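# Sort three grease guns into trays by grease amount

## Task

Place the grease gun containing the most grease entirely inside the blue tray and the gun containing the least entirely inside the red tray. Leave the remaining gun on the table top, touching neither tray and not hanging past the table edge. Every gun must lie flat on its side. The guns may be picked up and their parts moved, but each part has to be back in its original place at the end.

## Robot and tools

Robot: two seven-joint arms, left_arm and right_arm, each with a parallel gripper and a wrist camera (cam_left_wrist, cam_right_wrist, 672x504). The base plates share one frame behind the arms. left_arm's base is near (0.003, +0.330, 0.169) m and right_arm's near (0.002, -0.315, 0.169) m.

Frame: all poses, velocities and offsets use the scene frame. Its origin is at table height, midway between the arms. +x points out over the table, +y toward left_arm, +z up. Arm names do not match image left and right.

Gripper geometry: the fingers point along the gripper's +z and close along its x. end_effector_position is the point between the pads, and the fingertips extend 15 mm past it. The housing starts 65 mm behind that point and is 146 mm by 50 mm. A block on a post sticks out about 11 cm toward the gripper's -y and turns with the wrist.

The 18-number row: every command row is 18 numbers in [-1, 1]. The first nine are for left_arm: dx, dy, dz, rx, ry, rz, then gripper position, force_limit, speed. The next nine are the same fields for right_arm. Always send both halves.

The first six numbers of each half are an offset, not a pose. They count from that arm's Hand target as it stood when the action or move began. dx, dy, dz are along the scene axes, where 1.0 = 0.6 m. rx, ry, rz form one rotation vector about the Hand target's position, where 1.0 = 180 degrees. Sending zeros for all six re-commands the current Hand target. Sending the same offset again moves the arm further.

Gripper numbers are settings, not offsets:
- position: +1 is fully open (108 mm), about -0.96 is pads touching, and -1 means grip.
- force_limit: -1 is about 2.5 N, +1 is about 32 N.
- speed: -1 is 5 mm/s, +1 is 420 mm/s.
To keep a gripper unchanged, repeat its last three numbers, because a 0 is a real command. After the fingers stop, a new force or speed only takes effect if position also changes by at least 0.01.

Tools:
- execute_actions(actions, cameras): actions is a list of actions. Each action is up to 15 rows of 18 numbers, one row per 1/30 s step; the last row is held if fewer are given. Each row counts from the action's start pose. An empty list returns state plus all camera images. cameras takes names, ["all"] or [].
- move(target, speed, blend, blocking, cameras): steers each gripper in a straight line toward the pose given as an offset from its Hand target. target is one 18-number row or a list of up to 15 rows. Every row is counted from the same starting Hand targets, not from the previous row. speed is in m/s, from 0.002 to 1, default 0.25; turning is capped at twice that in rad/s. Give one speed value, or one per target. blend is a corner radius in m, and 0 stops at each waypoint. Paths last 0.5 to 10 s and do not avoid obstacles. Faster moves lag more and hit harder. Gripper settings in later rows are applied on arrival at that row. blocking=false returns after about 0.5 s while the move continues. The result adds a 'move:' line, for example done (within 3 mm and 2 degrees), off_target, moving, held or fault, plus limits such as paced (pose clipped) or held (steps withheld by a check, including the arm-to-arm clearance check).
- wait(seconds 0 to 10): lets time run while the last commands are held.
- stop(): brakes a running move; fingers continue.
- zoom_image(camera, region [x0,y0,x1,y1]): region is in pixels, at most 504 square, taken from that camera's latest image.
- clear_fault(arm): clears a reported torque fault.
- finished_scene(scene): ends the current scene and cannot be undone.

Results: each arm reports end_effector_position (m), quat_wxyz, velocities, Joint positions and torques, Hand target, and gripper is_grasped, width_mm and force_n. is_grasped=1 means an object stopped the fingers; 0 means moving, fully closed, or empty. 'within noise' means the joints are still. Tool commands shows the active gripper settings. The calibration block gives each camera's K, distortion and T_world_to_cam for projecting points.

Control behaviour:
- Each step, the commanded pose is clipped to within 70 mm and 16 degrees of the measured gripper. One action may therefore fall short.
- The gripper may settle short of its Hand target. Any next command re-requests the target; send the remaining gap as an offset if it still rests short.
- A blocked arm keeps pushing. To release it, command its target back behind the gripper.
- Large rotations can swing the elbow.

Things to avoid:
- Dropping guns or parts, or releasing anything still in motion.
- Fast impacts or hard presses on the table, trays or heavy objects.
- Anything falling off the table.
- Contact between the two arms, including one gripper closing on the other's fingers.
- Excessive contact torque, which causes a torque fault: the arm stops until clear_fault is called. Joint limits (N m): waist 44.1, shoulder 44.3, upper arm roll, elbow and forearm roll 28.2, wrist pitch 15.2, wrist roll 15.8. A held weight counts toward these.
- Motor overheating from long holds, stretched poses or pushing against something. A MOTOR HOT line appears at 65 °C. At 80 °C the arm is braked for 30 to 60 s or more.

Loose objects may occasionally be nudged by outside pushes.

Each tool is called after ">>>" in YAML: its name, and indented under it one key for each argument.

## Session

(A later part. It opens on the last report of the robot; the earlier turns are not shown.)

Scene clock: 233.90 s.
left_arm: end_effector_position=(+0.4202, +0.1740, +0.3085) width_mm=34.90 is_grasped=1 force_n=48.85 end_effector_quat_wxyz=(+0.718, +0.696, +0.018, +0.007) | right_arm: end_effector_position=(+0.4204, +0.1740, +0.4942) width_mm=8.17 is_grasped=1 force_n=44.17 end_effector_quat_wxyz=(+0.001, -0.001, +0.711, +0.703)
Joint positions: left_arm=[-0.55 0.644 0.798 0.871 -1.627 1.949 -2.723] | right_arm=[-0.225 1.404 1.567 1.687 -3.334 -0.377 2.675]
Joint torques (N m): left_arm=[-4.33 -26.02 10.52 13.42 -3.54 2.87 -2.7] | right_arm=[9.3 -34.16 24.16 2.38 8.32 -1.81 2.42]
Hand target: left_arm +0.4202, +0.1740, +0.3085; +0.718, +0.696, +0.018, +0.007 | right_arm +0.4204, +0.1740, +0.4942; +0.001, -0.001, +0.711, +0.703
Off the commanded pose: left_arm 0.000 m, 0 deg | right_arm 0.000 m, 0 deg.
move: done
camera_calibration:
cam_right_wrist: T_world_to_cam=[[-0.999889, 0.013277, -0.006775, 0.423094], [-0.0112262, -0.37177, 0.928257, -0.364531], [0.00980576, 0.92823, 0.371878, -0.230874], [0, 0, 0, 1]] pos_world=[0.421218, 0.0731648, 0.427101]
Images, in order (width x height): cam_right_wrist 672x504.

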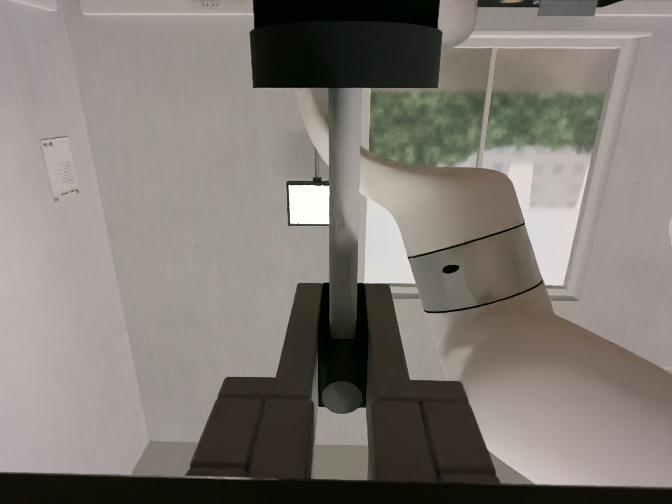

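>>> move:
  target: [0,0,0,0,0,0,-1,1,-0.6,0,0,0.01,0,0,0,-1,0.5,-0.5]
  speed: 0.04

>>> move:
  target: [0,0,0,0,0,0,-1,1,-0.6,0,0,0.01,0,0,0,-1,0.5,-0.5]
  speed: 0.04

>>> move:
  target: [0,0,0,0,0,0,-1,1,-0.6,0,0,0.02,0,0,0,-1,0.5,-0.5]
  speed: 0.04

>>> move:
  target: [0,0,0,0,0,0,-1,1,-0.6,0,0,0.02,0,0,0,-1,0.5,-0.5]
  speed: 0.04

Scene clock: 234.90 s.
left_arm: end_effector_position=(+0.4202, +0.1740, +0.3085) width_mm=34.90 is_grasped=1 force_n=48.82 end_effector_quat_wxyz=(+0.718, +0.696, +0.018, +0.007) | right_arm: end_effector_position=(+0.4204, +0.1740, +0.5002) width_mm=8.17 is_grasped=1 force_n=44.17 end_effector_quat_wxyz=(+0.001, -0.001, +0.711, +0.703)
Joint positions: left_arm=[-0.55 0.644 0.798 0.871 -1.627 1.949 -2.723] | right_arm=[-0.222 1.39 1.569 1.692 -3.328 -0.38 2.684]
Joint torques (N m): left_arm=[-4.41 -26.89 10.4 13.33 -3.34 2.93 -2.73] | right_arm=[9.44 -34.45 24.03 2.97 8.32 -1.68 2.44]
Hand target: left_arm +0.4202, +0.1740, +0.3085; +0.718, +0.696, +0.018, +0.007 | right_arm +0.4204, +0.1740, +0.5002; +0.001, -0.001, +0.711, +0.703
Off the commanded pose: left_arm 0.000 m, 0 deg | right_arm 0.000 m, 0 deg.
move: done

Scene clock: 235.63 s.
left_arm: end_effector_position=(+0.4202, +0.1740, +0.3085) width_mm=34.90 is_grasped=1 force_n=48.80 end_effector_quat_wxyz=(+0.718, +0.696, +0.018, +0.007) | right_arm: end_effector_position=(+0.4204, +0.1740, +0.5062) width_mm=8.17 is_grasped=1 force_n=44.16 end_effector_quat_wxyz=(+0.001, -0.001, +0.711, +0.703)
Joint positions: left_arm=[-0.55 0.644 0.798 0.871 -1.627 1.949 -2.723] | right_arm=[-0.219 1.376 1.571 1.698 -3.323 -0.383 2.693]
Joint torques (N m): left_arm=[-4.54 -27.45 10.24 13.27 -3.28 2.96 -2.75] | right_arm=[9.17 -34.26 24.03 3.29 8.36 -1.58 2.48]
Hand target: left_arm +0.4202, +0.1740, +0.3085; +0.718, +0.696, +0.018, +0.007 | right_arm +0.4204, +0.1740, +0.5062; +0.001, -0.001, +0.711, +0.703
Off the commanded pose: left_arm 0.000 m, 0 deg | right_arm 0.000 m, 0 deg.
move: done

Scene clock: 236.43 s.
left_arm: end_effector_position=(+0.4202, +0.1740, +0.3085) width_mm=34.90 is_grasped=1 force_n=48.81 end_effector_quat_wxyz=(+0.718, +0.696, +0.018, +0.007) | right_arm: end_effector_position=(+0.4204, +0.1740, +0.5182) width_mm=8.17 is_grasped=1 force_n=44.12 end_effector_quat_wxyz=(+0.001, -0.001, +0.711, +0.703)
Joint positions: left_arm=[-0.55 0.644 0.798 0.871 -1.627 1.949 -2.723] | right_arm=[-0.212 1.348 1.573 1.711 -3.312 -0.391 2.71]
Joint torques (N m): left_arm=[-4.44 -27.73 10.18 13.26 -2.98 3.01 -2.79] | right_arm=[9.32 -34.59 23.92 4.31 8.34 -1.46 2.36]
Hand target: left_arm +0.4202, +0.1740, +0.3085; +0.718, +0.696, +0.018, +0.007 | right_arm +0.4204, +0.1740, +0.5182; +0.001, -0.001, +0.711, +0.703
Off the commanded pose: left_arm 0.000 m, 0 deg | right_arm 0.000 m, 0 deg.
move: done

Scene clock: 237.23 s.
left_arm: end_effector_position=(+0.4202, +0.1740, +0.3085) width_mm=34.90 is_grasped=1 force_n=48.81 end_effector_quat_wxyz=(+0.718, +0.696, +0.018, +0.007) | right_arm: end_effector_position=(+0.4204, +0.1739, +0.5302) width_mm=8.17 is_grasped=1 force_n=44.13 end_effector_quat_wxyz=(+0.001, -0.001, +0.711, +0.703)
Joint positions: left_arm=[-0.55 0.644 0.798 0.871 -1.627 1.949 -2.723] | right_arm=[-0.204 1.321 1.576 1.726 -3.302 -0.4 2.728]
Joint torques (N m): left_arm=[-4.23 -26.43 9.72 12.28 -2.96 2.99 -2.69] | right_arm=[9.45 -35.74 23.96 5.79 9.3 -0.86 2.44]
Hand target: left_arm +0.4202, +0.1740, +0.3085; +0.718, +0.696, +0.018, +0.007 | right_arm +0.4204, +0.1740, +0.5302; +0.001, -0.001, +0.711, +0.703
Off the commanded pose: left_arm 0.000 m, 0 deg | right_arm 0.000 m, 0 deg.
move: done

>>> move:
  target: [0,0,0,0,0,0,-1,1,-0.6,0,0,-0.139,0,0,0,-1,0.5,-0.5]
  speed: 0.06

>>> execute_actions:
  actions:
    - [[0,0,0,0,0,0,-1,1,-0.6,0,0,0,0,0,0,0.4,0.5,-0.3]]

>>> move:
  target:
    - [0,0,0,0,0,0,-1,1,-0.6,0,-0.45,0,0,0,0,0.4,0.5,-0.3]
    - [0,0,0,0,0,0,-1,1,-0.6,0.033,-0.4,-0.05,-0.5,0,0,0.4,0.5,-0.3]
    - [0,0,0,0,0,0,-1,1,-0.6,0.033,-0.345,-0.25,-0.385,-0.385,0.385,0.4,0.5,-0.3]
  speed: 0.35
  cameras: ["all"]

Scene clock: 240.03 s.
left_arm: end_effector_position=(+0.4202, +0.1740, +0.3085) width_mm=34.90 is_grasped=1 force_n=49.09 end_effector_quat_wxyz=(+0.718, +0.696, +0.018, +0.007) | right_arm: end_effector_position=(+0.4204, +0.1740, +0.4469) width_mm=8.17 is_grasped=1 force_n=44.17 end_effector_quat_wxyz=(+0.001, -0.001, +0.711, +0.703)
Joint positions: left_arm=[-0.55 0.644 0.797 0.871 -1.627 1.949 -2.723] | right_arm=[-0.244 1.517 1.553 1.661 -3.38 -0.362 2.605]
Joint torques (N m): left_arm=[0.59 -30.75 9.13 15.02 -0.7 6.59 -2.76] | right_arm=[2.26 -20.93 17.32 -11.41 -0.51 -1.01 -2.07]
Motor temperatures (°C): left_arm=[33 34 32 42 36 31 42] | right_arm=[31 33 44 34 33 32 31]
Hand target: left_arm +0.4202, +0.1740, +0.3085; +0.718, +0.696, +0.018, +0.007 | right_arm +0.4204, +0.1740, +0.4468; +0.001, -0.001, +0.711, +0.703
Off the commanded pose: left_arm 0.000 m, 0 deg | right_arm 0.000 m, 0 deg.
move: done

Scene clock: 240.73 s.
left_arm: end_effector_position=(+0.4202, +0.1740, +0.3085) width_mm=34.90 is_grasped=1 force_n=46.99 end_effector_quat_wxyz=(+0.718, +0.696, +0.018, +0.007) | right_arm: end_effector_position=(+0.4203, +0.1739, +0.4468) width_mm=74.99 is_grasped=0 force_n=0.00 end_effector_quat_wxyz=(+0.001, -0.001, +0.711, +0.703)
Joint positions: left_arm=[-0.55 0.644 0.797 0.871 -1.627 1.949 -2.723] | right_arm=[-0.244 1.517 1.553 1.66 -3.38 -0.362 2.605]
Joint torques (N m): left_arm=[-0.15 -27.29 9.83 9.31 -0.32 5.82 0.74] | right_arm=[2.42 -24.6 21.19 4.29 -0.61 1.59 -2.08]
Hand target: left_arm +0.4202, +0.1740, +0.3085; +0.718, +0.696, +0.018, +0.007 | right_arm +0.4204, +0.1740, +0.4468; +0.001, -0.001, +0.711, +0.703
Off the commanded pose: left_arm 0.000 m, 0 deg | right_arm 0.000 m, 0 deg.

Scene clock: 247.57 s.
left_arm: end_effector_position=(+0.4202, +0.1740, +0.3085) width_mm=34.90 is_grasped=1 force_n=46.99 end_effector_quat_wxyz=(+0.718, +0.696, +0.018, +0.007) | right_arm: end_effector_position=(+0.4402, -0.0331, +0.2968) width_mm=75.00 is_grasped=0 force_n=0.00 end_effector_quat_wxyz=(-0.004, +0.708, -0.706, +0.004)
Joint positions: left_arm=[-0.55 0.644 0.797 0.871 -1.627 1.949 -2.723] | right_arm=[0.209 1.137 1.102 2.011 -4.181 -1.462 1.952]
Joint torques (N m): left_arm=[-3.16 -21.19 5.12 9.31 0 4.64 1.25] | right_arm=[6.67 -28.19 13.7 14.29 -4.38 -3.43 -2.11]
Hand target: left_arm +0.4202, +0.1740, +0.3085; +0.718, +0.696, +0.018, +0.007 | right_arm +0.4402, -0.0330, +0.2968; -0.004, +0.708, -0.706, +0.004
Off the commanded pose: left_arm 0.000 m, 0 deg | right_arm 0.000 m, 0 deg.
move: done
camera_calibration:
cam_left_wrist: T_world_to_cam=[[0.999598, 0.013893, -0.0247205, -0.410821], [0.0166257, 0.419076, 0.907799, -0.334972], [0.0229718, -0.907845, 0.418676, 0.142264], [0, 0, 0, 1]] pos_world=[0.412957, 0.27524, 0.234369]
cam_right_wrist: T_world_to_cam=[[0.00711088, -0.999891, -0.0129752, -0.0306259], [-0.928372, -0.0114228, 0.371477, 0.322789], [-0.371585, 0.00940426, -0.928351, 0.557915], [0, 0, 0, 1]] pos_world=[0.507199, -0.0321822, 0.397635]

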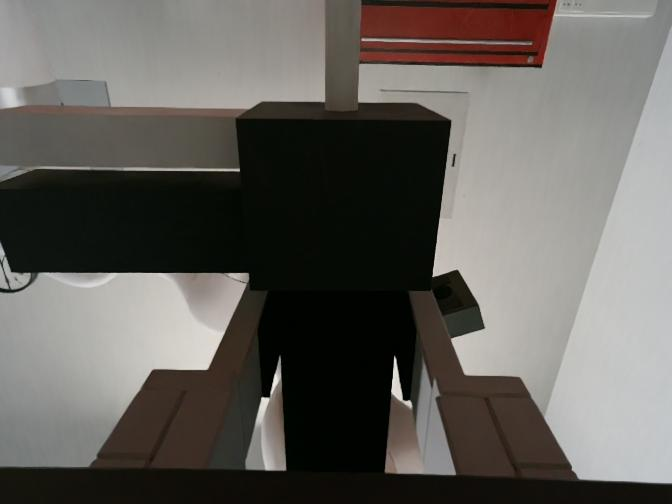

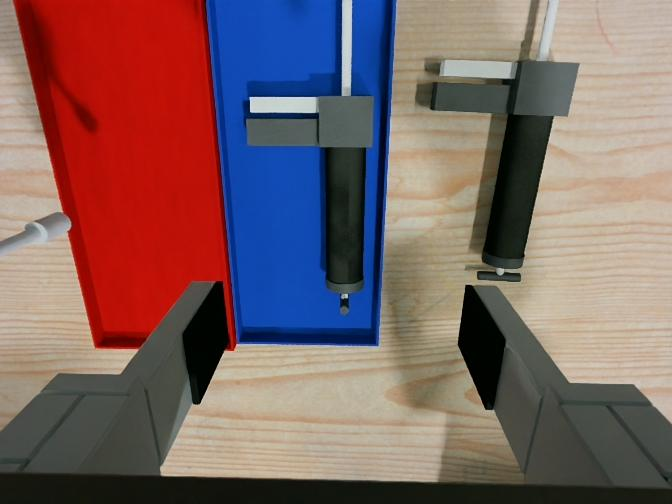

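>>> move:
  target: [0,0,0,0,0,0,-1,1,-0.6,0,-0.002,-0.444,0,0,0,-0.16,0.5,-0.3]
  speed: 0.2

>>> execute_actions:
  actions:
    - [[0,0,0,0,0,0,-1,1,-0.6,0,0,0,0,0,0,-1,1,-0.6]]
    - [[0,0,0,0,0,0,-1,1,-0.6,0,0,0,0,0,0,-1,1,-0.6]]

>>> move:
  target:
    - [0,0,0,0,0,0,-1,1,-0.6,0,0,0.2,0,0,0,-1,1,-0.6]
    - [0,0,0,0,0,0,-1,1,-0.6,0.03,-0.57,0.2,0,0,0,-1,1,-0.6]
    - [0,0,0,0,0,0,-1,1,-0.6,0.03,-0.57,-0.005,0,0,0,-1,1,-0.6]
  speed: [0.25,0.3,0.12]

>>> execute_actions:
  actions:
    - [[0,0,0,0,0,0,-1,1,-0.6,0,0,0,0,0,0,0.4,1,-0.3]]

>>> move:
  target:
    - [0,0,0.03,0,0,0,-1,1,-0.6,0,0,0.2,0,0,0,0.4,1,-0.3]
    - [0.03,-0.36,-0.1,0.385,-0.385,-0.385,-1,1,-0.6,0,0.26,0.2,0,0,0,0.4,1,-0.3]
  speed: 0.3
  cameras: ["all"]

Scene clock: 249.90 s.
left_arm: end_effector_position=(+0.4202, +0.1740, +0.3085) width_mm=34.90 is_grasped=1 force_n=46.99 end_effector_quat_wxyz=(+0.718, +0.696, +0.018, +0.007) | right_arm: end_effector_position=(+0.4402, -0.0343, +0.0304) width_mm=44.21 is_grasped=0 force_n=0.00 end_effector_quat_wxyz=(-0.004, +0.708, -0.706, +0.004)
Joint positions: left_arm=[-0.55 0.644 0.797 0.871 -1.627 1.949 -2.723] | right_arm=[0.251 1.551 0.893 2.083 -4.396 -1.09 1.993]
Joint torques (N m): left_arm=[-3.89 -21.5 4.07 9.42 -0.15 4.67 1.32] | right_arm=[6.98 -29.2 12.53 12.28 3.82 -3.42 -2.23]
Hand target: left_arm +0.4202, +0.1740, +0.3085; +0.718, +0.696, +0.018, +0.007 | right_arm +0.4402, -0.0342, +0.0304; -0.004, +0.708, -0.706, +0.004
Off the commanded pose: left_arm 0.000 m, 0 deg | right_arm 0.000 m, 0 deg.
move: done

Scene clock: 251.10 s.
left_arm: end_effector_position=(+0.4202, +0.1740, +0.3085) width_mm=34.90 is_grasped=1 force_n=46.99 end_effector_quat_wxyz=(+0.718, +0.696, +0.018, +0.007) | right_arm: end_effector_position=(+0.4402, -0.0342, +0.0304) width_mm=35.04 is_grasped=1 force_n=49.30 end_effector_quat_wxyz=(-0.004, +0.708, -0.706, +0.004)
Joint positions: left_arm=[-0.55 0.644 0.797 0.871 -1.627 1.949 -2.723] | right_arm=[0.251 1.552 0.893 2.083 -4.395 -1.09 1.993]
Joint torques (N m): left_arm=[-4.17 -21.47 3.98 9.52 -0.12 4.72 1.31] | right_arm=[5.81 -29.39 11.69 12.28 3.84 -3.54 -2.11]
Hand target: left_arm +0.4202, +0.1740, +0.3085; +0.718, +0.696, +0.018, +0.007 | right_arm +0.4402, -0.0342, +0.0304; -0.004, +0.708, -0.706, +0.004
Off the commanded pose: left_arm 0.000 m, 0 deg | right_arm 0.000 m, 0 deg.

Scene clock: 255.07 s.
left_arm: end_effector_position=(+0.4202, +0.1740, +0.3085) width_mm=34.90 is_grasped=1 force_n=46.99 end_effector_quat_wxyz=(+0.718, +0.696, +0.018, +0.007) | right_arm: end_effector_position=(+0.4583, -0.3763, +0.0276) width_mm=35.04 is_grasped=1 force_n=49.27 end_effector_quat_wxyz=(-0.004, +0.708, -0.706, +0.004)
Joint positions: left_arm=[-0.55 0.644 0.797 0.871 -1.627 1.949 -2.723] | right_arm=[-0.583 1.23 0.803 1.467 -4.465 -0.872 1.654]
Joint torques (N m): left_arm=[-4.49 -22.55 3.88 9.59 0.08 4.69 1.36] | right_arm=[5.91 -18.3 7.06 12.37 -6.01 0.26 0.62]
Hand target: left_arm +0.4202, +0.1740, +0.3085; +0.718, +0.696, +0.018, +0.007 | right_arm +0.4582, -0.3762, +0.0274; -0.004, +0.708, -0.706, +0.004
Off the commanded pose: left_arm 0.000 m, 0 deg | right_arm 0.000 m, 0 deg.
move: done

Scene clock: 255.77 s.
left_arm: end_effector_position=(+0.4202, +0.1740, +0.3085) width_mm=34.90 is_grasped=1 force_n=46.99 end_effector_quat_wxyz=(+0.718, +0.696, +0.018, +0.007) | right_arm: end_effector_position=(+0.4582, -0.3762, +0.0274) width_mm=74.99 is_grasped=0 force_n=0.00 end_effector_quat_wxyz=(-0.004, +0.708, -0.706, +0.004)
Joint positions: left_arm=[-0.55 0.644 0.797 0.871 -1.627 1.949 -2.723] | right_arm=[-0.583 1.231 0.802 1.467 -4.465 -0.871 1.654]
Joint torques (N m): left_arm=[-4.58 -22.34 3.96 9.46 0.14 4.65 1.26] | right_arm=[3.14 -35.53 14.21 5.75 0.71 -3.37 -2.14]
Hand target: left_arm +0.4202, +0.1740, +0.3085; +0.718, +0.696, +0.018, +0.007 | right_arm +0.4582, -0.3762, +0.0274; -0.004, +0.708, -0.706, +0.004
Off the commanded pose: left_arm 0.000 m, 0 deg | right_arm 0.000 m, 0 deg.

Scene clock: 260.43 s.
left_arm: end_effector_position=(+0.4367, -0.0252, +0.2550) width_mm=34.90 is_grasped=1 force_n=46.91 end_effector_quat_wxyz=(+0.091, +0.742, -0.664, +0.003) | right_arm: end_effector_position=(+0.4581, -0.2339, +0.1474) width_mm=74.99 is_grasped=0 force_n=0.00 end_effector_quat_wxyz=(-0.004, +0.708, -0.706, +0.004)
Joint positions: left_arm=[-1.405 0.813 0.932 1.419 -0.821 1.097 -2.64] | right_arm=[-0.339 1.07 0.956 1.437 -4.287 -1.046 1.857]
Joint torques (N m): left_arm=[0.11 -34.4 14.9 16.01 -1.77 -1.39 1.39] | right_arm=[-1.15 -34.75 15.04 4.77 -4.36 -0.96 -2.05]
Hand target: left_arm +0.4366, -0.0252, +0.2550; +0.091, +0.742, -0.664, +0.003 (not the last commanded pose) | right_arm +0.4581, -0.2338, +0.1474; -0.004, +0.708, -0.706, +0.004 (not the last commanded pose)
Off the commanded pose: left_arm 0.018 m, 9 deg | right_arm 0.014 m, 0 deg.
move: held (left_arm, right_arm; a check stopped the path); path passed 1 of 2 targets; limits=held
pose unreachable (left arm): on one or more control steps of this call, first in action 0 (counted from 0), this arm could not follow its commanded pose, so it was not sent that pose on those steps. It may still have moved: this result reports where it is.
cause: moving toward the commanded pose would bring a part of the arm too close to another arm (this arm's gripper and a part of the right arm just beyond its joint 5 (forearm roll), at the place that arm was heading or pushing toward when its own hold began).
pose unreachable (right arm): on one or more control steps of this call, first in action 0 (counted from 0), this arm could not follow its commanded pose, so it was not sent that pose on those steps. It may still have moved: this result reports where it is.
cause: moving toward the commanded pose would bring a part of the arm too close to another arm (a part of this arm just beyond joint 5 (forearm roll) and the left arm's gripper, along the way the arms are being sent, or toward where that arm still pushes).
camera_calibration:
cam_left_wrist: T_world_to_cam=[[0.123805, -0.986894, 0.103504, -0.101308], [-0.860333, -0.0547778, 0.50678, 0.269965], [-0.494468, -0.15179, -0.855839, 0.553355], [0, 0, 0, 1]] pos_world=[0.518419, -0.00119848, 0.347256]
cam_right_wrist: T_world_to_cam=[[0.00711118, -0.999891, -0.0129758, -0.23347], [-0.928337, -0.0114242, 0.371564, 0.392572], [-0.371671, 0.0094037, -0.928317, 0.427796], [0, 0, 0, 1]] pos_world=[0.525099, -0.232982, 0.248235]

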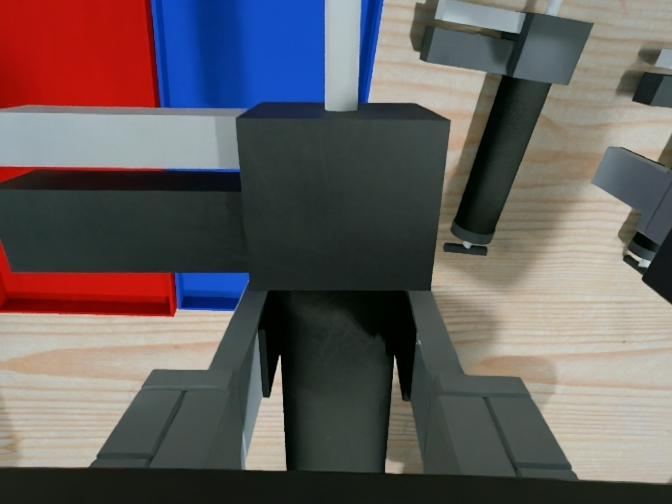

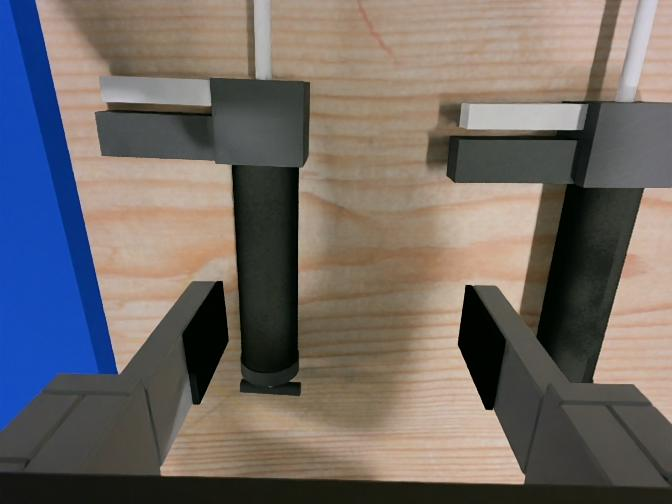

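>>> move:
  target:
    - [0,0,0,0,0,0,-1,1,-0.6,0,-0.3,0.2,0,0,0,0.4,1,-0.3]
    - [0.0055,-0.0155,-0.05,0.0423,-0.0396,-0.035,-1,1,-0.6,0,-0.3,0.2,0,0,0,0.4,1,-0.3]
  speed: 0.25
  cameras: ["cam_left_wrist"]

Scene clock: 262.93 s.
left_arm: end_effector_position=(+0.4400, -0.0345, +0.2251) width_mm=34.90 is_grasped=1 force_n=46.90 end_effector_quat_wxyz=(+0.000, +0.707, -0.707, +0.000) | right_arm: end_effector_position=(+0.4581, -0.4138, +0.2674) width_mm=74.99 is_grasped=0 force_n=0.00 end_effector_quat_wxyz=(-0.004, +0.708, -0.706, +0.004)
Joint positions: left_arm=[-1.474 0.918 0.936 1.439 -0.745 0.997 -2.643] | right_arm=[-0.824 0.844 1.142 1.45 -4.084 -1.201 1.355]
Joint torques (N m): left_arm=[-5.95 -26.86 24.26 19.2 2.13 -5.3 -1.4] | right_arm=[-1.66 -20.76 14.1 16.3 3.56 -3.37 -2.06]
Hand target: left_arm +0.4399, -0.0345, +0.2250; +0.000, +0.707, -0.707, +0.000 | right_arm +0.4581, -0.4138, +0.2674; -0.004, +0.708, -0.706, +0.004
Off the commanded pose: left_arm 0.000 m, 0 deg | right_arm 0.000 m, 0 deg.
move: done
camera_calibration:
cam_left_wrist: T_world_to_cam=[[0.00904834, -0.999749, -0.0204976, -0.029785], [-0.92028, -0.016344, 0.390919, 0.341251], [-0.391156, 0.0153263, -0.920197, 0.502742], [0, 0, 0, 1]] pos_world=[0.510966, -0.0319053, 0.32861]
Images, in order (width x height): cam_left_wrist 672x504.

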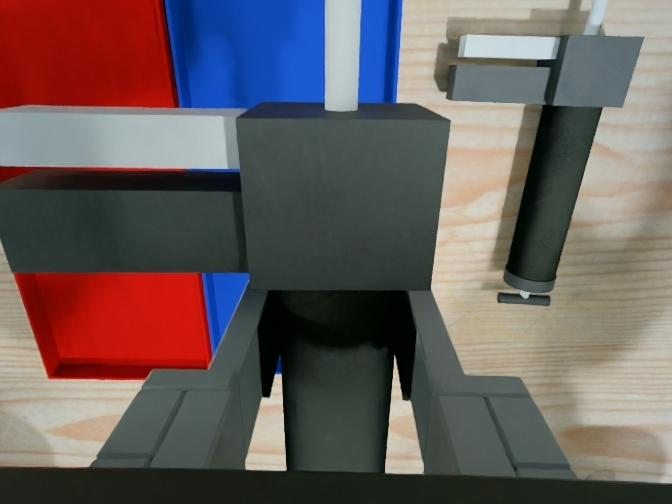

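>>> move:
  target: [0,0,-0.3255,0,0,0,-1,1,-0.6,0,0,0,0,0,0,0.4,1,-0.3]
  speed: 0.12
  cameras: ["cam_left_wrist"]

>>> execute_actions:
  actions:
    - [[0,0,0,0,0,0,-0.16,1,-0.6,0,0,0,0,0,0,0.4,1,-0.3]]

>>> move:
  target:
    - [0,0,0.4,0,0,0,-0.16,1,-0.6,0,0,0,0,0,0,0.4,1,-0.3]
    - [0.05,0.7,0.4,0,0,0.495,0.2,1,-0.6,0.023,0.371,-0.1,0,0,-0.01,0.4,1,-0.3]
  speed: 0.3
  cameras: ["all"]

Scene clock: 265.27 s.
left_arm: end_effector_position=(+0.4401, -0.0346, +0.0300) width_mm=34.90 is_grasped=1 force_n=46.85 end_effector_quat_wxyz=(+0.000, +0.707, -0.707, +0.000) | right_arm: end_effector_position=(+0.4581, -0.4138, +0.2674) width_mm=74.99 is_grasped=0 force_n=0.00 end_effector_quat_wxyz=(-0.004, +0.708, -0.706, +0.004)
Joint positions: left_arm=[-1.288 1.285 0.686 1.579 -0.972 0.729 -2.541] | right_arm=[-0.824 0.844 1.142 1.45 -4.084 -1.201 1.355]
Joint torques (N m): left_arm=[0.95 -24.3 11.41 12.68 -1.73 -4.81 -1.21] | right_arm=[-1.66 -20.72 12.61 16.17 1.97 -3.33 -2.01]
Hand target: left_arm +0.4399, -0.0345, +0.0297; +0.000, +0.707, -0.707, +0.000 | right_arm +0.4581, -0.4138, +0.2674; -0.004, +0.708, -0.706, +0.004
Off the commanded pose: left_arm 0.000 m, 0 deg | right_arm 0.000 m, 0 deg.
move: done
camera_calibration:
cam_left_wrist: T_world_to_cam=[[0.00863383, -0.999759, -0.0202067, -0.0338106], [-0.920407, -0.015844, 0.390641, 0.417688], [-0.390867, 0.0152257, -0.920321, 0.323211], [0, 0, 0, 1]] pos_world=[0.511067, -0.0321057, 0.133609]
Images, in order (width x height): cam_left_wrist 672x504.

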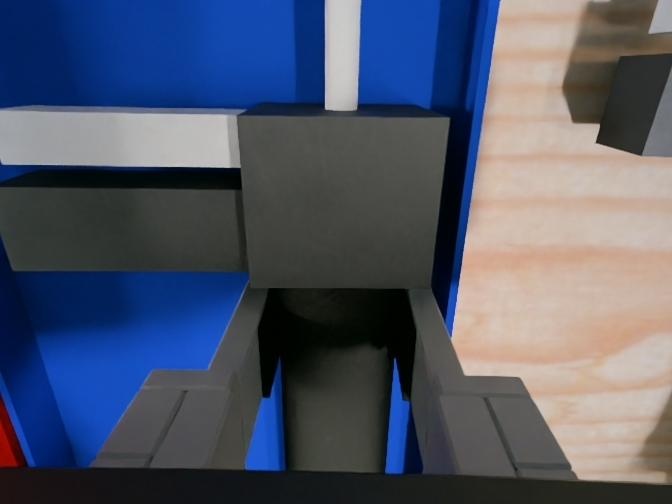

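Scene clock: 265.97 s.
left_arm: end_effector_position=(+0.4399, -0.0345, +0.0297) width_mm=44.19 is_grasped=0 force_n=0.00 end_effector_quat_wxyz=(+0.000, +0.707, -0.707, +0.000) | right_arm: end_effector_position=(+0.4581, -0.4138, +0.2674) width_mm=74.99 is_grasped=0 force_n=0.00 end_effector_quat_wxyz=(-0.004, +0.708, -0.706, +0.004)
Joint positions: left_arm=[-1.288 1.285 0.686 1.579 -0.972 0.729 -2.541] | right_arm=[-0.824 0.844 1.142 1.45 -4.084 -1.201 1.355]
Joint torques (N m): left_arm=[0.48 -37.79 20.88 9.11 -0.38 -1.8 -1.43] | right_arm=[-1.65 -20.87 12.46 16.12 1.68 -3.38 -1.97]
Hand target: left_arm +0.4399, -0.0345, +0.0297; +0.000, +0.707, -0.707, +0.000 | right_arm +0.4581, -0.4138, +0.2674; -0.004, +0.708, -0.706, +0.004
Off the commanded pose: left_arm 0.000 m, 0 deg | right_arm 0.000 m, 0 deg.

Scene clock: 270.83 s.
left_arm: end_effector_position=(+0.4699, +0.3855, +0.2697) width_mm=63.99 is_grasped=0 force_n=0.00 end_effector_quat_wxyz=(+0.000, +1.000, -0.008, +0.000) | right_arm: end_effector_position=(+0.4719, -0.1912, +0.2074) width_mm=74.99 is_grasped=0 force_n=0.00 end_effector_quat_wxyz=(-0.004, +0.697, -0.717, +0.004)
Joint positions: left_arm=[-1.277 0.753 1.468 0.955 -0.807 0.991 -3.278] | right_arm=[-0.224 1.042 1 1.596 -4.184 -1.173 1.846]
Joint torques (N m): left_arm=[0.66 -8.35 15.71 16.21 -1.65 -1.36 -1.4] | right_arm=[6.99 -24.64 10.78 15.01 -4.37 -3.39 2.33]
Motor temperatures (°C): left_arm=[33 34 33 42 36 31 42] | right_arm=[31 33 39 35 33 32 31]
Hand target: left_arm +0.4699, +0.3855, +0.2697; +0.000, +1.000, -0.008, +0.000 | right_arm +0.4719, -0.1912, +0.2074; -0.004, +0.697, -0.717, +0.004
Off the commanded pose: left_arm 0.000 m, 0 deg | right_arm 0.000 m, 0 deg.
move: done
camera_calibration:
cam_left_wrist: T_world_to_cam=[[0.999765, -0.00675794, -0.0205926, -0.457646], [0.00183015, -0.920426, 0.390913, 0.273406], [-0.0215957, -0.390859, -0.920197, 0.532073], [0, 0, 0, 1]] pos_world=[0.468529, 0.456523, 0.37331]
cam_right_wrist: T_world_to_cam=[[-0.0241752, -0.999621, -0.0131347, -0.175332], [-0.928292, 0.0175696, 0.371436, 0.389158], [-0.371064, 0.0211724, -0.928366, 0.4902], [0, 0, 0, 1]] pos_world=[0.538909, -0.192482, 0.308235]

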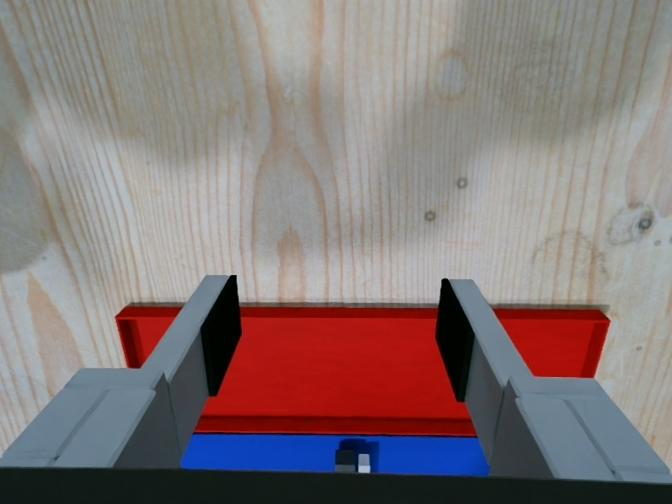

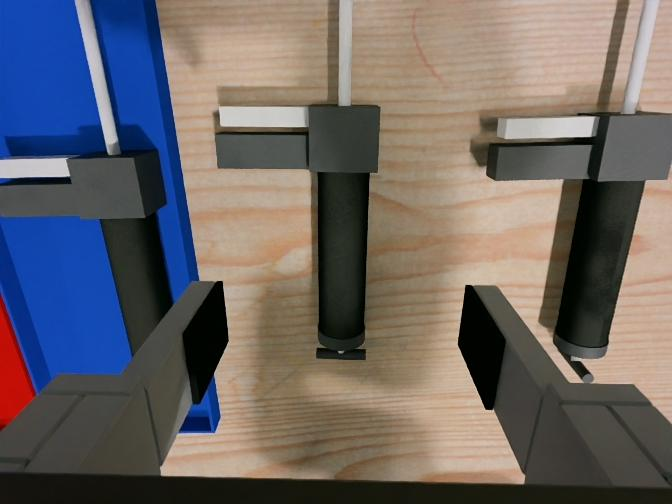

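>>> move:
  target: [0,0,0,0,0,0,0.2,1,-0.6,0.00,-0.0,-0.301,0,0,0,0.4,1,-0.3]
  speed: 0.2

>>> execute_actions:
  actions:
    - [[0,0,0,0,0,0,0.2,1,-0.6,0,0,0,0,0,0,-1,1,-0.6]]
    - [[0,0,0,0,0,0,0.2,1,-0.6,0,0,0,0,0,0,-1,1,-0.6]]

>>> move:
  target:
    - [-0.0833,-0.1,0.198,-0.25,0,0,0.2,1,-0.6,0,0,0.35,0,0,0,-1,1,-0.6]
    - [-0.0833,-0.3,0.198,-0.5,0,0,0.2,1,-0.6,-0.087,0.1,0.45,0,0,-0.495,-1,1,-0.6]
    - [-0.0833,-0.4,0.198,-0.5,0,0,0.2,1,-0.6,-0.087,0.235,0.47,0.385,0.385,-0.385,-1,1,-0.6]
  speed: 0.3
  cameras: ["all"]

Scene clock: 272.80 s.
left_arm: end_effector_position=(+0.4699, +0.3855, +0.2697) width_mm=63.99 is_grasped=0 force_n=0.00 end_effector_quat_wxyz=(+0.000, +1.000, -0.008, +0.000) | right_arm: end_effector_position=(+0.4720, -0.1912, +0.0268) width_mm=74.99 is_grasped=0 force_n=0.00 end_effector_quat_wxyz=(-0.004, +0.697, -0.717, +0.004)
Joint positions: left_arm=[-1.277 0.753 1.468 0.955 -0.807 0.991 -3.278] | right_arm=[-0.13 1.358 0.796 1.712 -4.398 -0.944 1.918]
Joint torques (N m): left_arm=[0.56 -8.21 15.66 16.25 -1.48 -1.37 -1.35] | right_arm=[6.92 -26.61 9.5 12.46 -1.65 -3.19 -2.13]
Hand target: left_arm +0.4699, +0.3855, +0.2697; +0.000, +1.000, -0.008, +0.000 | right_arm +0.4719, -0.1912, +0.0268; -0.004, +0.697, -0.717, +0.004
Off the commanded pose: left_arm 0.000 m, 0 deg | right_arm 0.000 m, 0 deg.
move: done

Scene clock: 274.00 s.
left_arm: end_effector_position=(+0.4699, +0.3855, +0.2697) width_mm=63.99 is_grasped=0 force_n=0.00 end_effector_quat_wxyz=(+0.000, +1.000, -0.008, +0.000) | right_arm: end_effector_position=(+0.4719, -0.1912, +0.0268) width_mm=35.06 is_grasped=1 force_n=48.46 end_effector_quat_wxyz=(-0.004, +0.697, -0.717, +0.004)
Joint positions: left_arm=[-1.277 0.753 1.468 0.955 -0.807 0.991 -3.278] | right_arm=[-0.13 1.358 0.796 1.713 -4.398 -0.945 1.918]
Joint torques (N m): left_arm=[0.59 -8.29 15.73 16.26 -1.45 -1.41 -1.43] | right_arm=[2.84 -28.75 12.55 11.06 2.14 -2.02 -1.88]
Hand target: left_arm +0.4699, +0.3855, +0.2697; +0.000, +1.000, -0.008, +0.000 | right_arm +0.4719, -0.1912, +0.0268; -0.004, +0.697, -0.717, +0.004
Off the commanded pose: left_arm 0.000 m, 0 deg | right_arm 0.000 m, 0 deg.

Scene clock: 281.83 s.
left_arm: end_effector_position=(+0.4200, +0.1455, +0.3885) width_mm=63.99 is_grasped=0 force_n=0.00 end_effector_quat_wxyz=(+0.707, +0.707, -0.005, +0.006) | right_arm: end_effector_position=(+0.4197, -0.0503, +0.3088) width_mm=35.06 is_grasped=1 force_n=48.29 end_effector_quat_wxyz=(-0.010, +0.010, +0.711, +0.703)
Joint positions: left_arm=[-1.876 -0.642 1.866 0.783 -1.092 1.019 -3.039] | right_arm=[-0.868 1.779 1.424 1.386 -3.429 -0.666 2.345]
Joint torques (N m): left_arm=[-5.07 7.32 -23.24 8.39 -2.22 1.26 1.4] | right_arm=[6.96 -14.13 23.41 -3.47 2.48 -1.35 -2.18]
Hand target: left_arm +0.4200, +0.1455, +0.3885; +0.707, +0.707, -0.005, +0.006 | right_arm +0.4197, -0.0502, +0.3088; -0.010, +0.010, +0.711, +0.703
Off the commanded pose: left_arm 0.000 m, 0 deg | right_arm 0.000 m, 0 deg.
move: done
camera_calibration:
cam_left_wrist: T_world_to_cam=[[0.999765, -0.0205926, 0.00675794, -0.415446], [0.00183015, 0.390913, 0.920426, -0.39036], [-0.0215957, -0.920197, 0.390859, 0.11418], [0, 0, 0, 1]] pos_world=[0.418529, 0.24911, 0.317477]
cam_right_wrist: T_world_to_cam=[[-0.999611, 0.0134659, 0.0244167, 0.414386], [0.0176659, -0.371651, 0.928204, -0.287956], [0.0215736, 0.928275, 0.371268, 0.041406], [0, 0, 0, 1]] pos_world=[0.418419, -0.151035, 0.241791]

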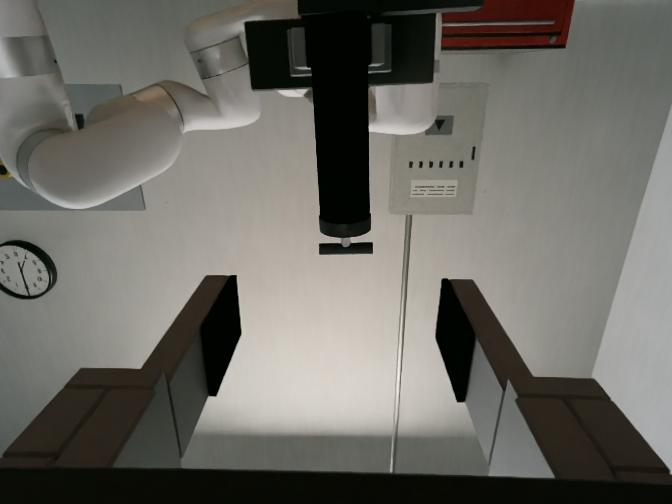

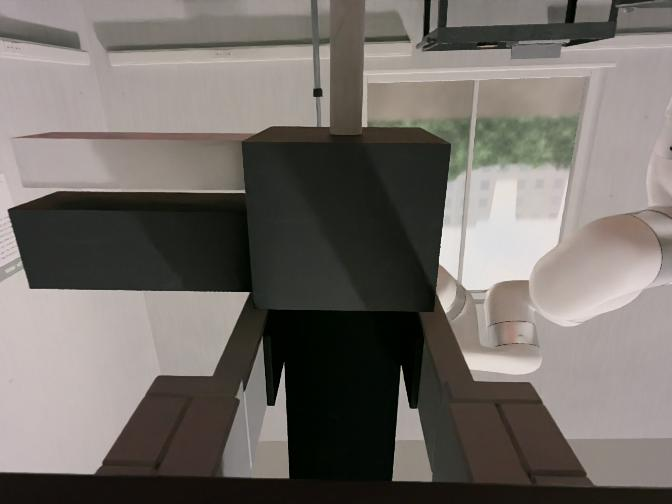

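>>> move:
  target: [0,-0.326,0,0,0,0,0.2,1,-0.6,0,0,0,0,0,0,-1,1,-0.6]
  speed: 0.2

>>> execute_actions:
  actions:
    - [[0,0,0,0,0,0,-1,1,-0.6,0,0,0,0,0,0,-1,1,-0.6]]
    - [[0,0,0,0,0,0,-1,1,-0.6,0,0,0,0,0,0,-1,1,-0.6]]
    - [[0,0,0,0,0,0,-1,1,-0.6,0,0,0,0,0,0,0.2,1,-0.3]]
    - [[0,0,0,0,0,0,-1,1,-0.6,0,0,0,0,0,0,0.2,1,-0.3]]

>>> move:
  target:
    - [0,0,0,0,0,0,-1,1,-0.6,0,-0.35,0,0,0,0,0.2,1,-0.3]
    - [0.033,0.12,0.2,0.25,0,0,-1,1,-0.6,0,-0.35,0,0,0,0,0.2,1,-0.3]
  speed: 0.25
  cameras: ["cam_left_wrist"]

Scene clock: 288.07 s.
left_arm: end_effector_position=(+0.4200, -0.0501, +0.3885) width_mm=63.99 is_grasped=0 force_n=0.00 end_effector_quat_wxyz=(+0.707, +0.707, -0.005, +0.006) | right_arm: end_effector_position=(+0.4197, -0.0502, +0.3088) width_mm=35.06 is_grasped=1 force_n=48.28 end_effector_quat_wxyz=(-0.010, +0.010, +0.711, +0.703)
Joint positions: left_arm=[-2.472 -0.868 1.89 0.959 -1.457 0.582 -2.812] | right_arm=[-0.868 1.779 1.424 1.386 -3.429 -0.666 2.345]
Joint torques (N m): left_arm=[-5.54 12.48 -22.75 12.04 -1.57 1.81 1.32] | right_arm=[6.72 -14.31 22.09 -3.45 6.67 -1.32 -2.14]
Hand target: left_arm +0.4200, -0.0501, +0.3885; +0.707, +0.707, -0.005, +0.006 | right_arm +0.4197, -0.0502, +0.3088; -0.010, +0.010, +0.711, +0.703
Off the commanded pose: left_arm 0.000 m, 0 deg | right_arm 0.000 m, 0 deg.
move: done

Scene clock: 290.27 s.
left_arm: end_effector_position=(+0.4200, -0.0501, +0.3885) width_mm=35.34 is_grasped=1 force_n=39.55 end_effector_quat_wxyz=(+0.707, +0.707, -0.005, +0.006) | right_arm: end_effector_position=(+0.4197, -0.0502, +0.3088) width_mm=63.99 is_grasped=0 force_n=0.00 end_effector_quat_wxyz=(-0.010, +0.010, +0.711, +0.703)
Joint positions: left_arm=[-2.472 -0.868 1.89 0.959 -1.457 0.582 -2.812] | right_arm=[-0.868 1.779 1.424 1.386 -3.429 -0.666 2.345]
Joint torques (N m): left_arm=[0.16 13.04 -33.49 13.76 1.88 6.75 0.53] | right_arm=[3.28 -20.8 16.43 -10.91 7.77 0.99 0.25]
Hand target: left_arm +0.4200, -0.0501, +0.3885; +0.707, +0.707, -0.005, +0.006 | right_arm +0.4197, -0.0502, +0.3088; -0.010, +0.010, +0.711, +0.703
Off the commanded pose: left_arm 0.000 m, 0 deg | right_arm 0.000 m, 0 deg.

Scene clock: 293.63 s.
left_arm: end_effector_position=(+0.4398, +0.0219, +0.5085) width_mm=35.33 is_grasped=1 force_n=31.53 end_effector_quat_wxyz=(+0.383, +0.924, -0.007, +0.003) | right_arm: end_effector_position=(+0.4197, -0.2602, +0.3088) width_mm=63.99 is_grasped=0 force_n=0.00 end_effector_quat_wxyz=(-0.010, +0.010, +0.711, +0.703)
Joint positions: left_arm=[-2.165 0.093 1.746 1.172 -0.844 1.018 -3.944] | right_arm=[-1.195 1.733 1.455 1.516 -3.388 -1.128 2.303]
Joint torques (N m): left_arm=[0.62 6.69 0.92 26.05 1.18 -1.14 -1.32] | right_arm=[-1.44 -28.3 19.5 -0.81 8.12 -1.42 -2.1]
Hand target: left_arm +0.4398, +0.0219, +0.5085; +0.383, +0.924, -0.007, +0.003 | right_arm +0.4197, -0.2602, +0.3088; -0.010, +0.010, +0.711, +0.703
Off the commanded pose: left_arm 0.000 m, 0 deg | right_arm 0.000 m, 0 deg.
move: done
camera_calibration:
cam_left_wrist: T_world_to_cam=[[0.999765, -0.0193028, -0.00987453, -0.43017], [0.00193078, -0.374358, 0.927282, -0.439243], [-0.0215957, -0.927083, -0.374233, 0.343213], [0, 0, 0, 1]] pos_world=[0.438329, 0.145449, 0.531496]
Images, in order (width x height): cam_left_wrist 672x504.

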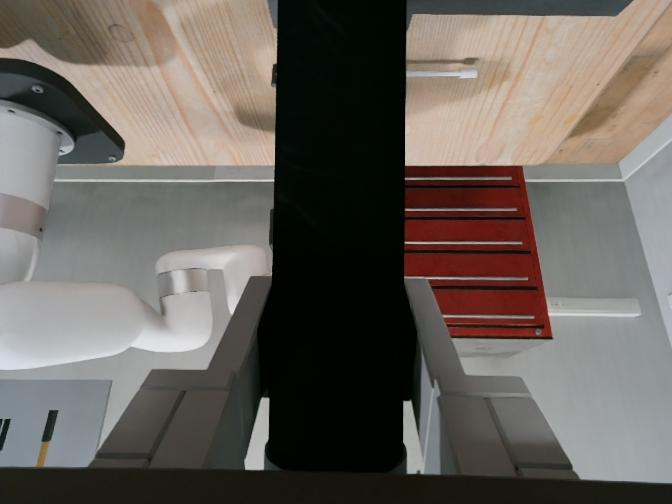

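>>> move:
  target:
    - [-0.133,0.16,-0.4,0.196,-0.196,-0.472,-1,1,-0.6,0,0,0,0,0,0,0.2,1,-0.3]
  speed: 0.25
  cameras: ["cam_left_wrist"]

Scene clock: 298.03 s.
left_arm: end_effector_position=(+0.3600, +0.1179, +0.2685) width_mm=35.33 is_grasped=1 force_n=31.56 end_effector_quat_wxyz=(-0.001, +0.701, -0.713, +0.001) | right_arm: end_effector_position=(+0.4197, -0.2602, +0.3088) width_mm=63.99 is_grasped=0 force_n=0.00 end_effector_quat_wxyz=(-0.010, +0.010, +0.711, +0.703)
Joint positions: left_arm=[-2.547 -0.245 1.954 0.78 0.47 0.785 -3.287] | right_arm=[-1.195 1.733 1.455 1.516 -3.388 -1.128 2.303]
Joint torques (N m): left_arm=[-5.33 7.36 -7.57 16.64 2.14 -5.08 -1.33] | right_arm=[0.48 -27.66 19.48 -0.83 8.08 -1.4 -2.07]
Hand target: left_arm +0.3600, +0.1179, +0.2685; -0.001, +0.701, -0.713, +0.001 | right_arm +0.4197, -0.2602, +0.3088; -0.010, +0.010, +0.711, +0.703
Off the commanded pose: left_arm 0.000 m, 0 deg | right_arm 0.000 m, 0 deg.
move: done
camera_calibration:
cam_left_wrist: T_world_to_cam=[[-0.00772128, -0.999751, -0.0209413, 0.130263], [-0.921296, -0.0010299, 0.388861, 0.252261], [-0.388785, 0.0222956, -0.921059, 0.507765], [0, 0, 0, 1]] pos_world=[0.430825, 0.119169, 0.372315]
Images, in order (width x height): cam_left_wrist 672x504.

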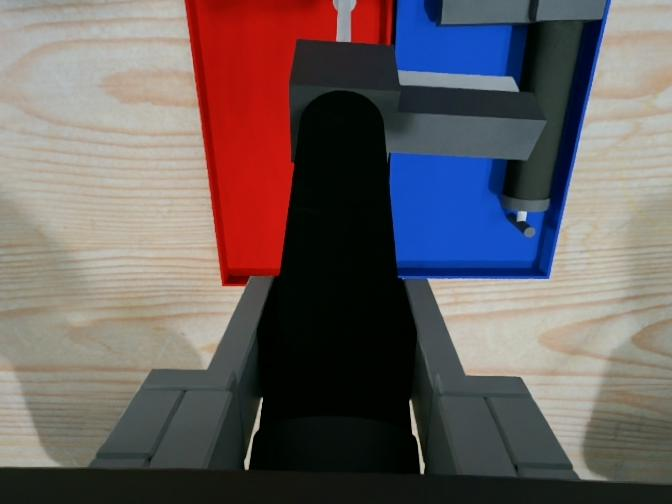

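>>> move:
  target:
    - [0,0.125,-0.1,0,0,0.006,-1,1,-0.6,0,0,0,0,0,0,0.2,1,-0.3]
    - [0,0.125,-0.33,0,0,0.006,-1,1,-0.6,0,0,0,0,0,0,0.2,1,-0.3]
  speed: 0.2
  cameras: ["cam_left_wrist"]

Scene clock: 300.73 s.
left_arm: end_effector_position=(+0.3600, +0.1929, +0.0705) width_mm=35.32 is_grasped=1 force_n=30.19 end_effector_quat_wxyz=(-0.001, +0.708, -0.706, +0.001) | right_arm: end_effector_position=(+0.4197, -0.2602, +0.3088) width_mm=63.99 is_grasped=0 force_n=0.00 end_effector_quat_wxyz=(-0.010, +0.010, +0.711, +0.703)
Joint positions: left_arm=[-2.752 -0.749 2.542 0.796 1.345 0.513 -3.748] | right_arm=[-1.195 1.733 1.455 1.516 -3.388 -1.128 2.303]
Joint torques (N m): left_arm=[-5.51 17.44 -13.4 9.4 2 -5.01 -1.28] | right_arm=[1.74 -27.65 19.42 -0.8 8.14 -1.42 -2.07]
Hand target: left_arm +0.3600, +0.1929, +0.0705; -0.001, +0.708, -0.706, +0.001 | right_arm +0.4197, -0.2602, +0.3088; -0.010, +0.010, +0.711, +0.703
Off the commanded pose: left_arm 0.000 m, 0 deg | right_arm 0.000 m, 0 deg.
move: done
camera_calibration:
cam_left_wrist: T_world_to_cam=[[0.0111414, -0.999717, -0.0210232, 0.194307], [-0.921097, -0.0184434, 0.388897, 0.332584], [-0.389175, 0.0150315, -0.921041, 0.325252], [0, 0, 0, 1]] pos_world=[0.430757, 0.195497, 0.174315]
Images, in order (width x height): cam_left_wrist 672x504.

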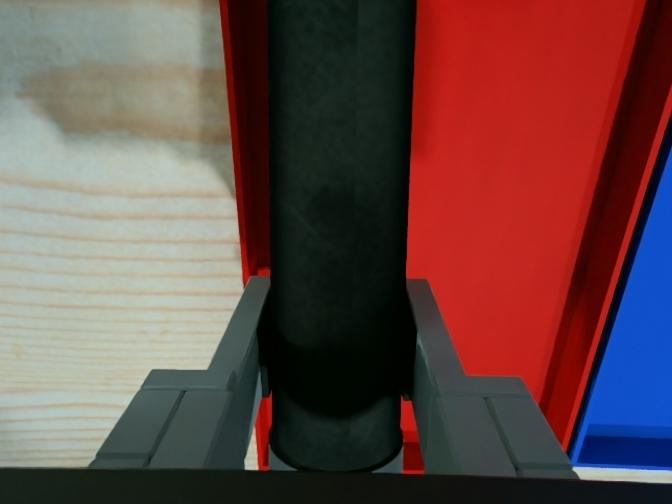

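>>> move:
  target:
    - [0,-0.012,0,0,0,0,-1,1,-0.6,0,0,0,0,0,0,0.2,1,-0.3]
    - [0,-0.012,-0.0785,0,0,0,-1,1,-0.6,0,0,0,0,0,0,0.2,1,-0.3]
  speed: 0.08
  cameras: ["cam_left_wrist"]

>>> execute_actions:
  actions:
    - [[0,0,0,0,0,0,-0.16,1,-0.7,0,0,0,0,0,0,0.2,1,-0.3]]
    - [[0,0,0,0,0,0,-0.16,1,-0.7,0,0,0,0,0,0,0.2,1,-0.3]]

>>> move:
  target:
    - [0,0,0.4,0,0,0,-0.16,1,-0.7,0,0,0,0,0,0,0.2,1,-0.3]
  speed: 0.25
  cameras: ["cam_left_wrist"]

Scene clock: 302.87 s.
left_arm: end_effector_position=(+0.3600, +0.1857, +0.0234) width_mm=35.31 is_grasped=1 force_n=30.27 end_effector_quat_wxyz=(-0.001, +0.708, -0.706, +0.001) | right_arm: end_effector_position=(+0.4197, -0.2602, +0.3088) width_mm=63.99 is_grasped=0 force_n=0.00 end_effector_quat_wxyz=(-0.010, +0.010, +0.711, +0.703)
Joint positions: left_arm=[-2.827 -0.901 2.63 0.898 1.494 0.499 -3.862] | right_arm=[-1.195 1.733 1.455 1.516 -3.388 -1.128 2.303]
Joint torques (N m): left_arm=[-5.42 19.06 -13.49 8.03 2.08 -4.69 -1.45] | right_arm=[2.72 -27.29 19.31 -0.83 8.06 -1.37 -2.12]
Hand target: left_arm +0.3600, +0.1857, +0.0234; -0.001, +0.708, -0.706, +0.001 | right_arm +0.4197, -0.2602, +0.3088; -0.010, +0.010, +0.711, +0.703
Off the commanded pose: left_arm 0.000 m, 0 deg | right_arm 0.000 m, 0 deg.
move: done
camera_calibration:
cam_left_wrist: T_world_to_cam=[[0.0111434, -0.999717, -0.021024, 0.186118], [-0.921097, -0.0184455, 0.388897, 0.350769], [-0.389175, 0.0150315, -0.921041, 0.281979], [0, 0, 0, 1]] pos_world=[0.430757, 0.188297, 0.127215]
Images, in order (width x height): cam_left_wrist 672x504.

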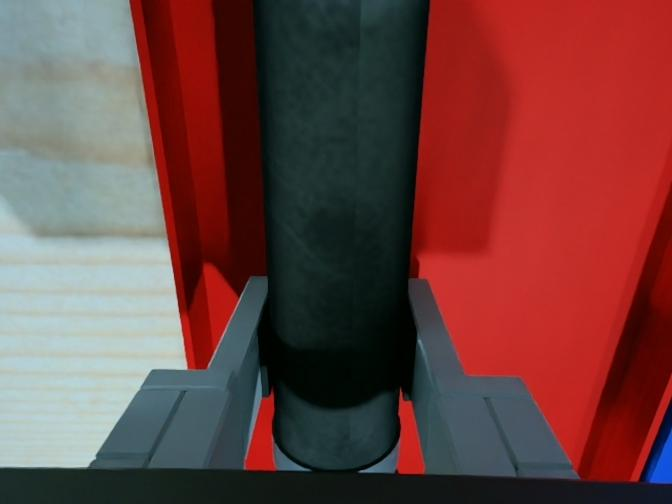

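Scene clock: 304.07 s.
left_arm: end_effector_position=(+0.3600, +0.1857, +0.0234) width_mm=44.19 is_grasped=0 force_n=0.00 end_effector_quat_wxyz=(-0.001, +0.708, -0.706, +0.001) | right_arm: end_effector_position=(+0.4197, -0.2602, +0.3088) width_mm=63.99 is_grasped=0 force_n=0.00 end_effector_quat_wxyz=(-0.010, +0.010, +0.711, +0.703)
Joint positions: left_arm=[-2.827 -0.901 2.63 0.898 1.495 0.499 -3.862] | right_arm=[-1.195 1.733 1.455 1.516 -3.388 -1.128 2.303]
Joint torques (N m): left_arm=[-5.56 19.36 -14.69 2.93 0.94 -4.16 -1.37] | right_arm=[3.17 -27.12 19.35 -0.93 8.19 -1.37 -2.06]
Hand target: left_arm +0.3600, +0.1857, +0.0234; -0.001, +0.708, -0.706, +0.001 | right_arm +0.4197, -0.2602, +0.3088; -0.010, +0.010, +0.711, +0.703
Off the commanded pose: left_arm 0.000 m, 0 deg | right_arm 0.000 m, 0 deg.

Scene clock: 306.03 s.
left_arm: end_effector_position=(+0.3600, +0.1857, +0.2634) width_mm=44.19 is_grasped=0 force_n=0.00 end_effector_quat_wxyz=(-0.001, +0.708, -0.706, +0.001) | right_arm: end_effector_position=(+0.4197, -0.2602, +0.3088) width_mm=63.99 is_grasped=0 force_n=0.00 end_effector_quat_wxyz=(-0.010, +0.010, +0.711, +0.703)
Joint positions: left_arm=[-2.484 0.037 2.041 0.635 0.112 0.679 -2.898] | right_arm=[-1.195 1.733 1.455 1.516 -3.388 -1.128 2.303]
Joint torques (N m): left_arm=[-4.81 12.64 1.34 14.65 -1.51 -4.68 1.4] | right_arm=[3.95 -26.89 19.23 -0.82 8.12 -1.39 -2.05]
Hand target: left_arm +0.3600, +0.1857, +0.2634; -0.001, +0.708, -0.706, +0.001 | right_arm +0.4197, -0.2602, +0.3088; -0.010, +0.010, +0.711, +0.703
Off the commanded pose: left_arm 0.000 m, 0 deg | right_arm 0.000 m, 0 deg.
move: done
camera_calibration:
cam_left_wrist: T_world_to_cam=[[0.0111019, -0.999715, -0.0211162, 0.191213], [-0.921062, -0.0184446, 0.38898, 0.257427], [-0.389259, 0.0151309, -0.921004, 0.502941], [0, 0, 0, 1]] pos_world=[0.430757, 0.188297, 0.367115]
Images, in order (width x height): cam_left_wrist 672x504.

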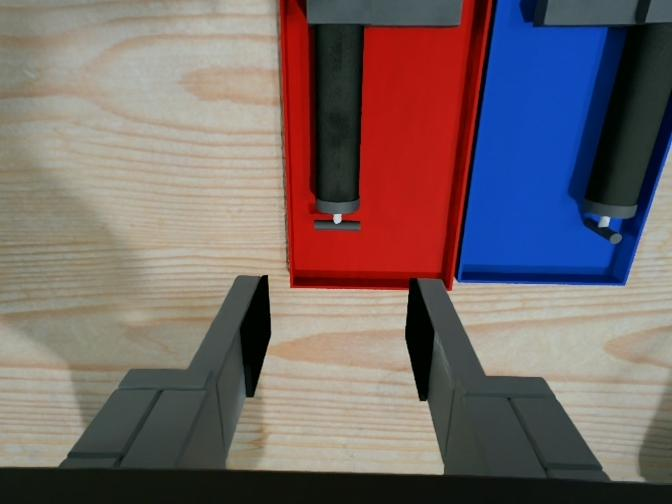

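>>> finished_scene:
  scene: 1

The scene is finished: the task was done.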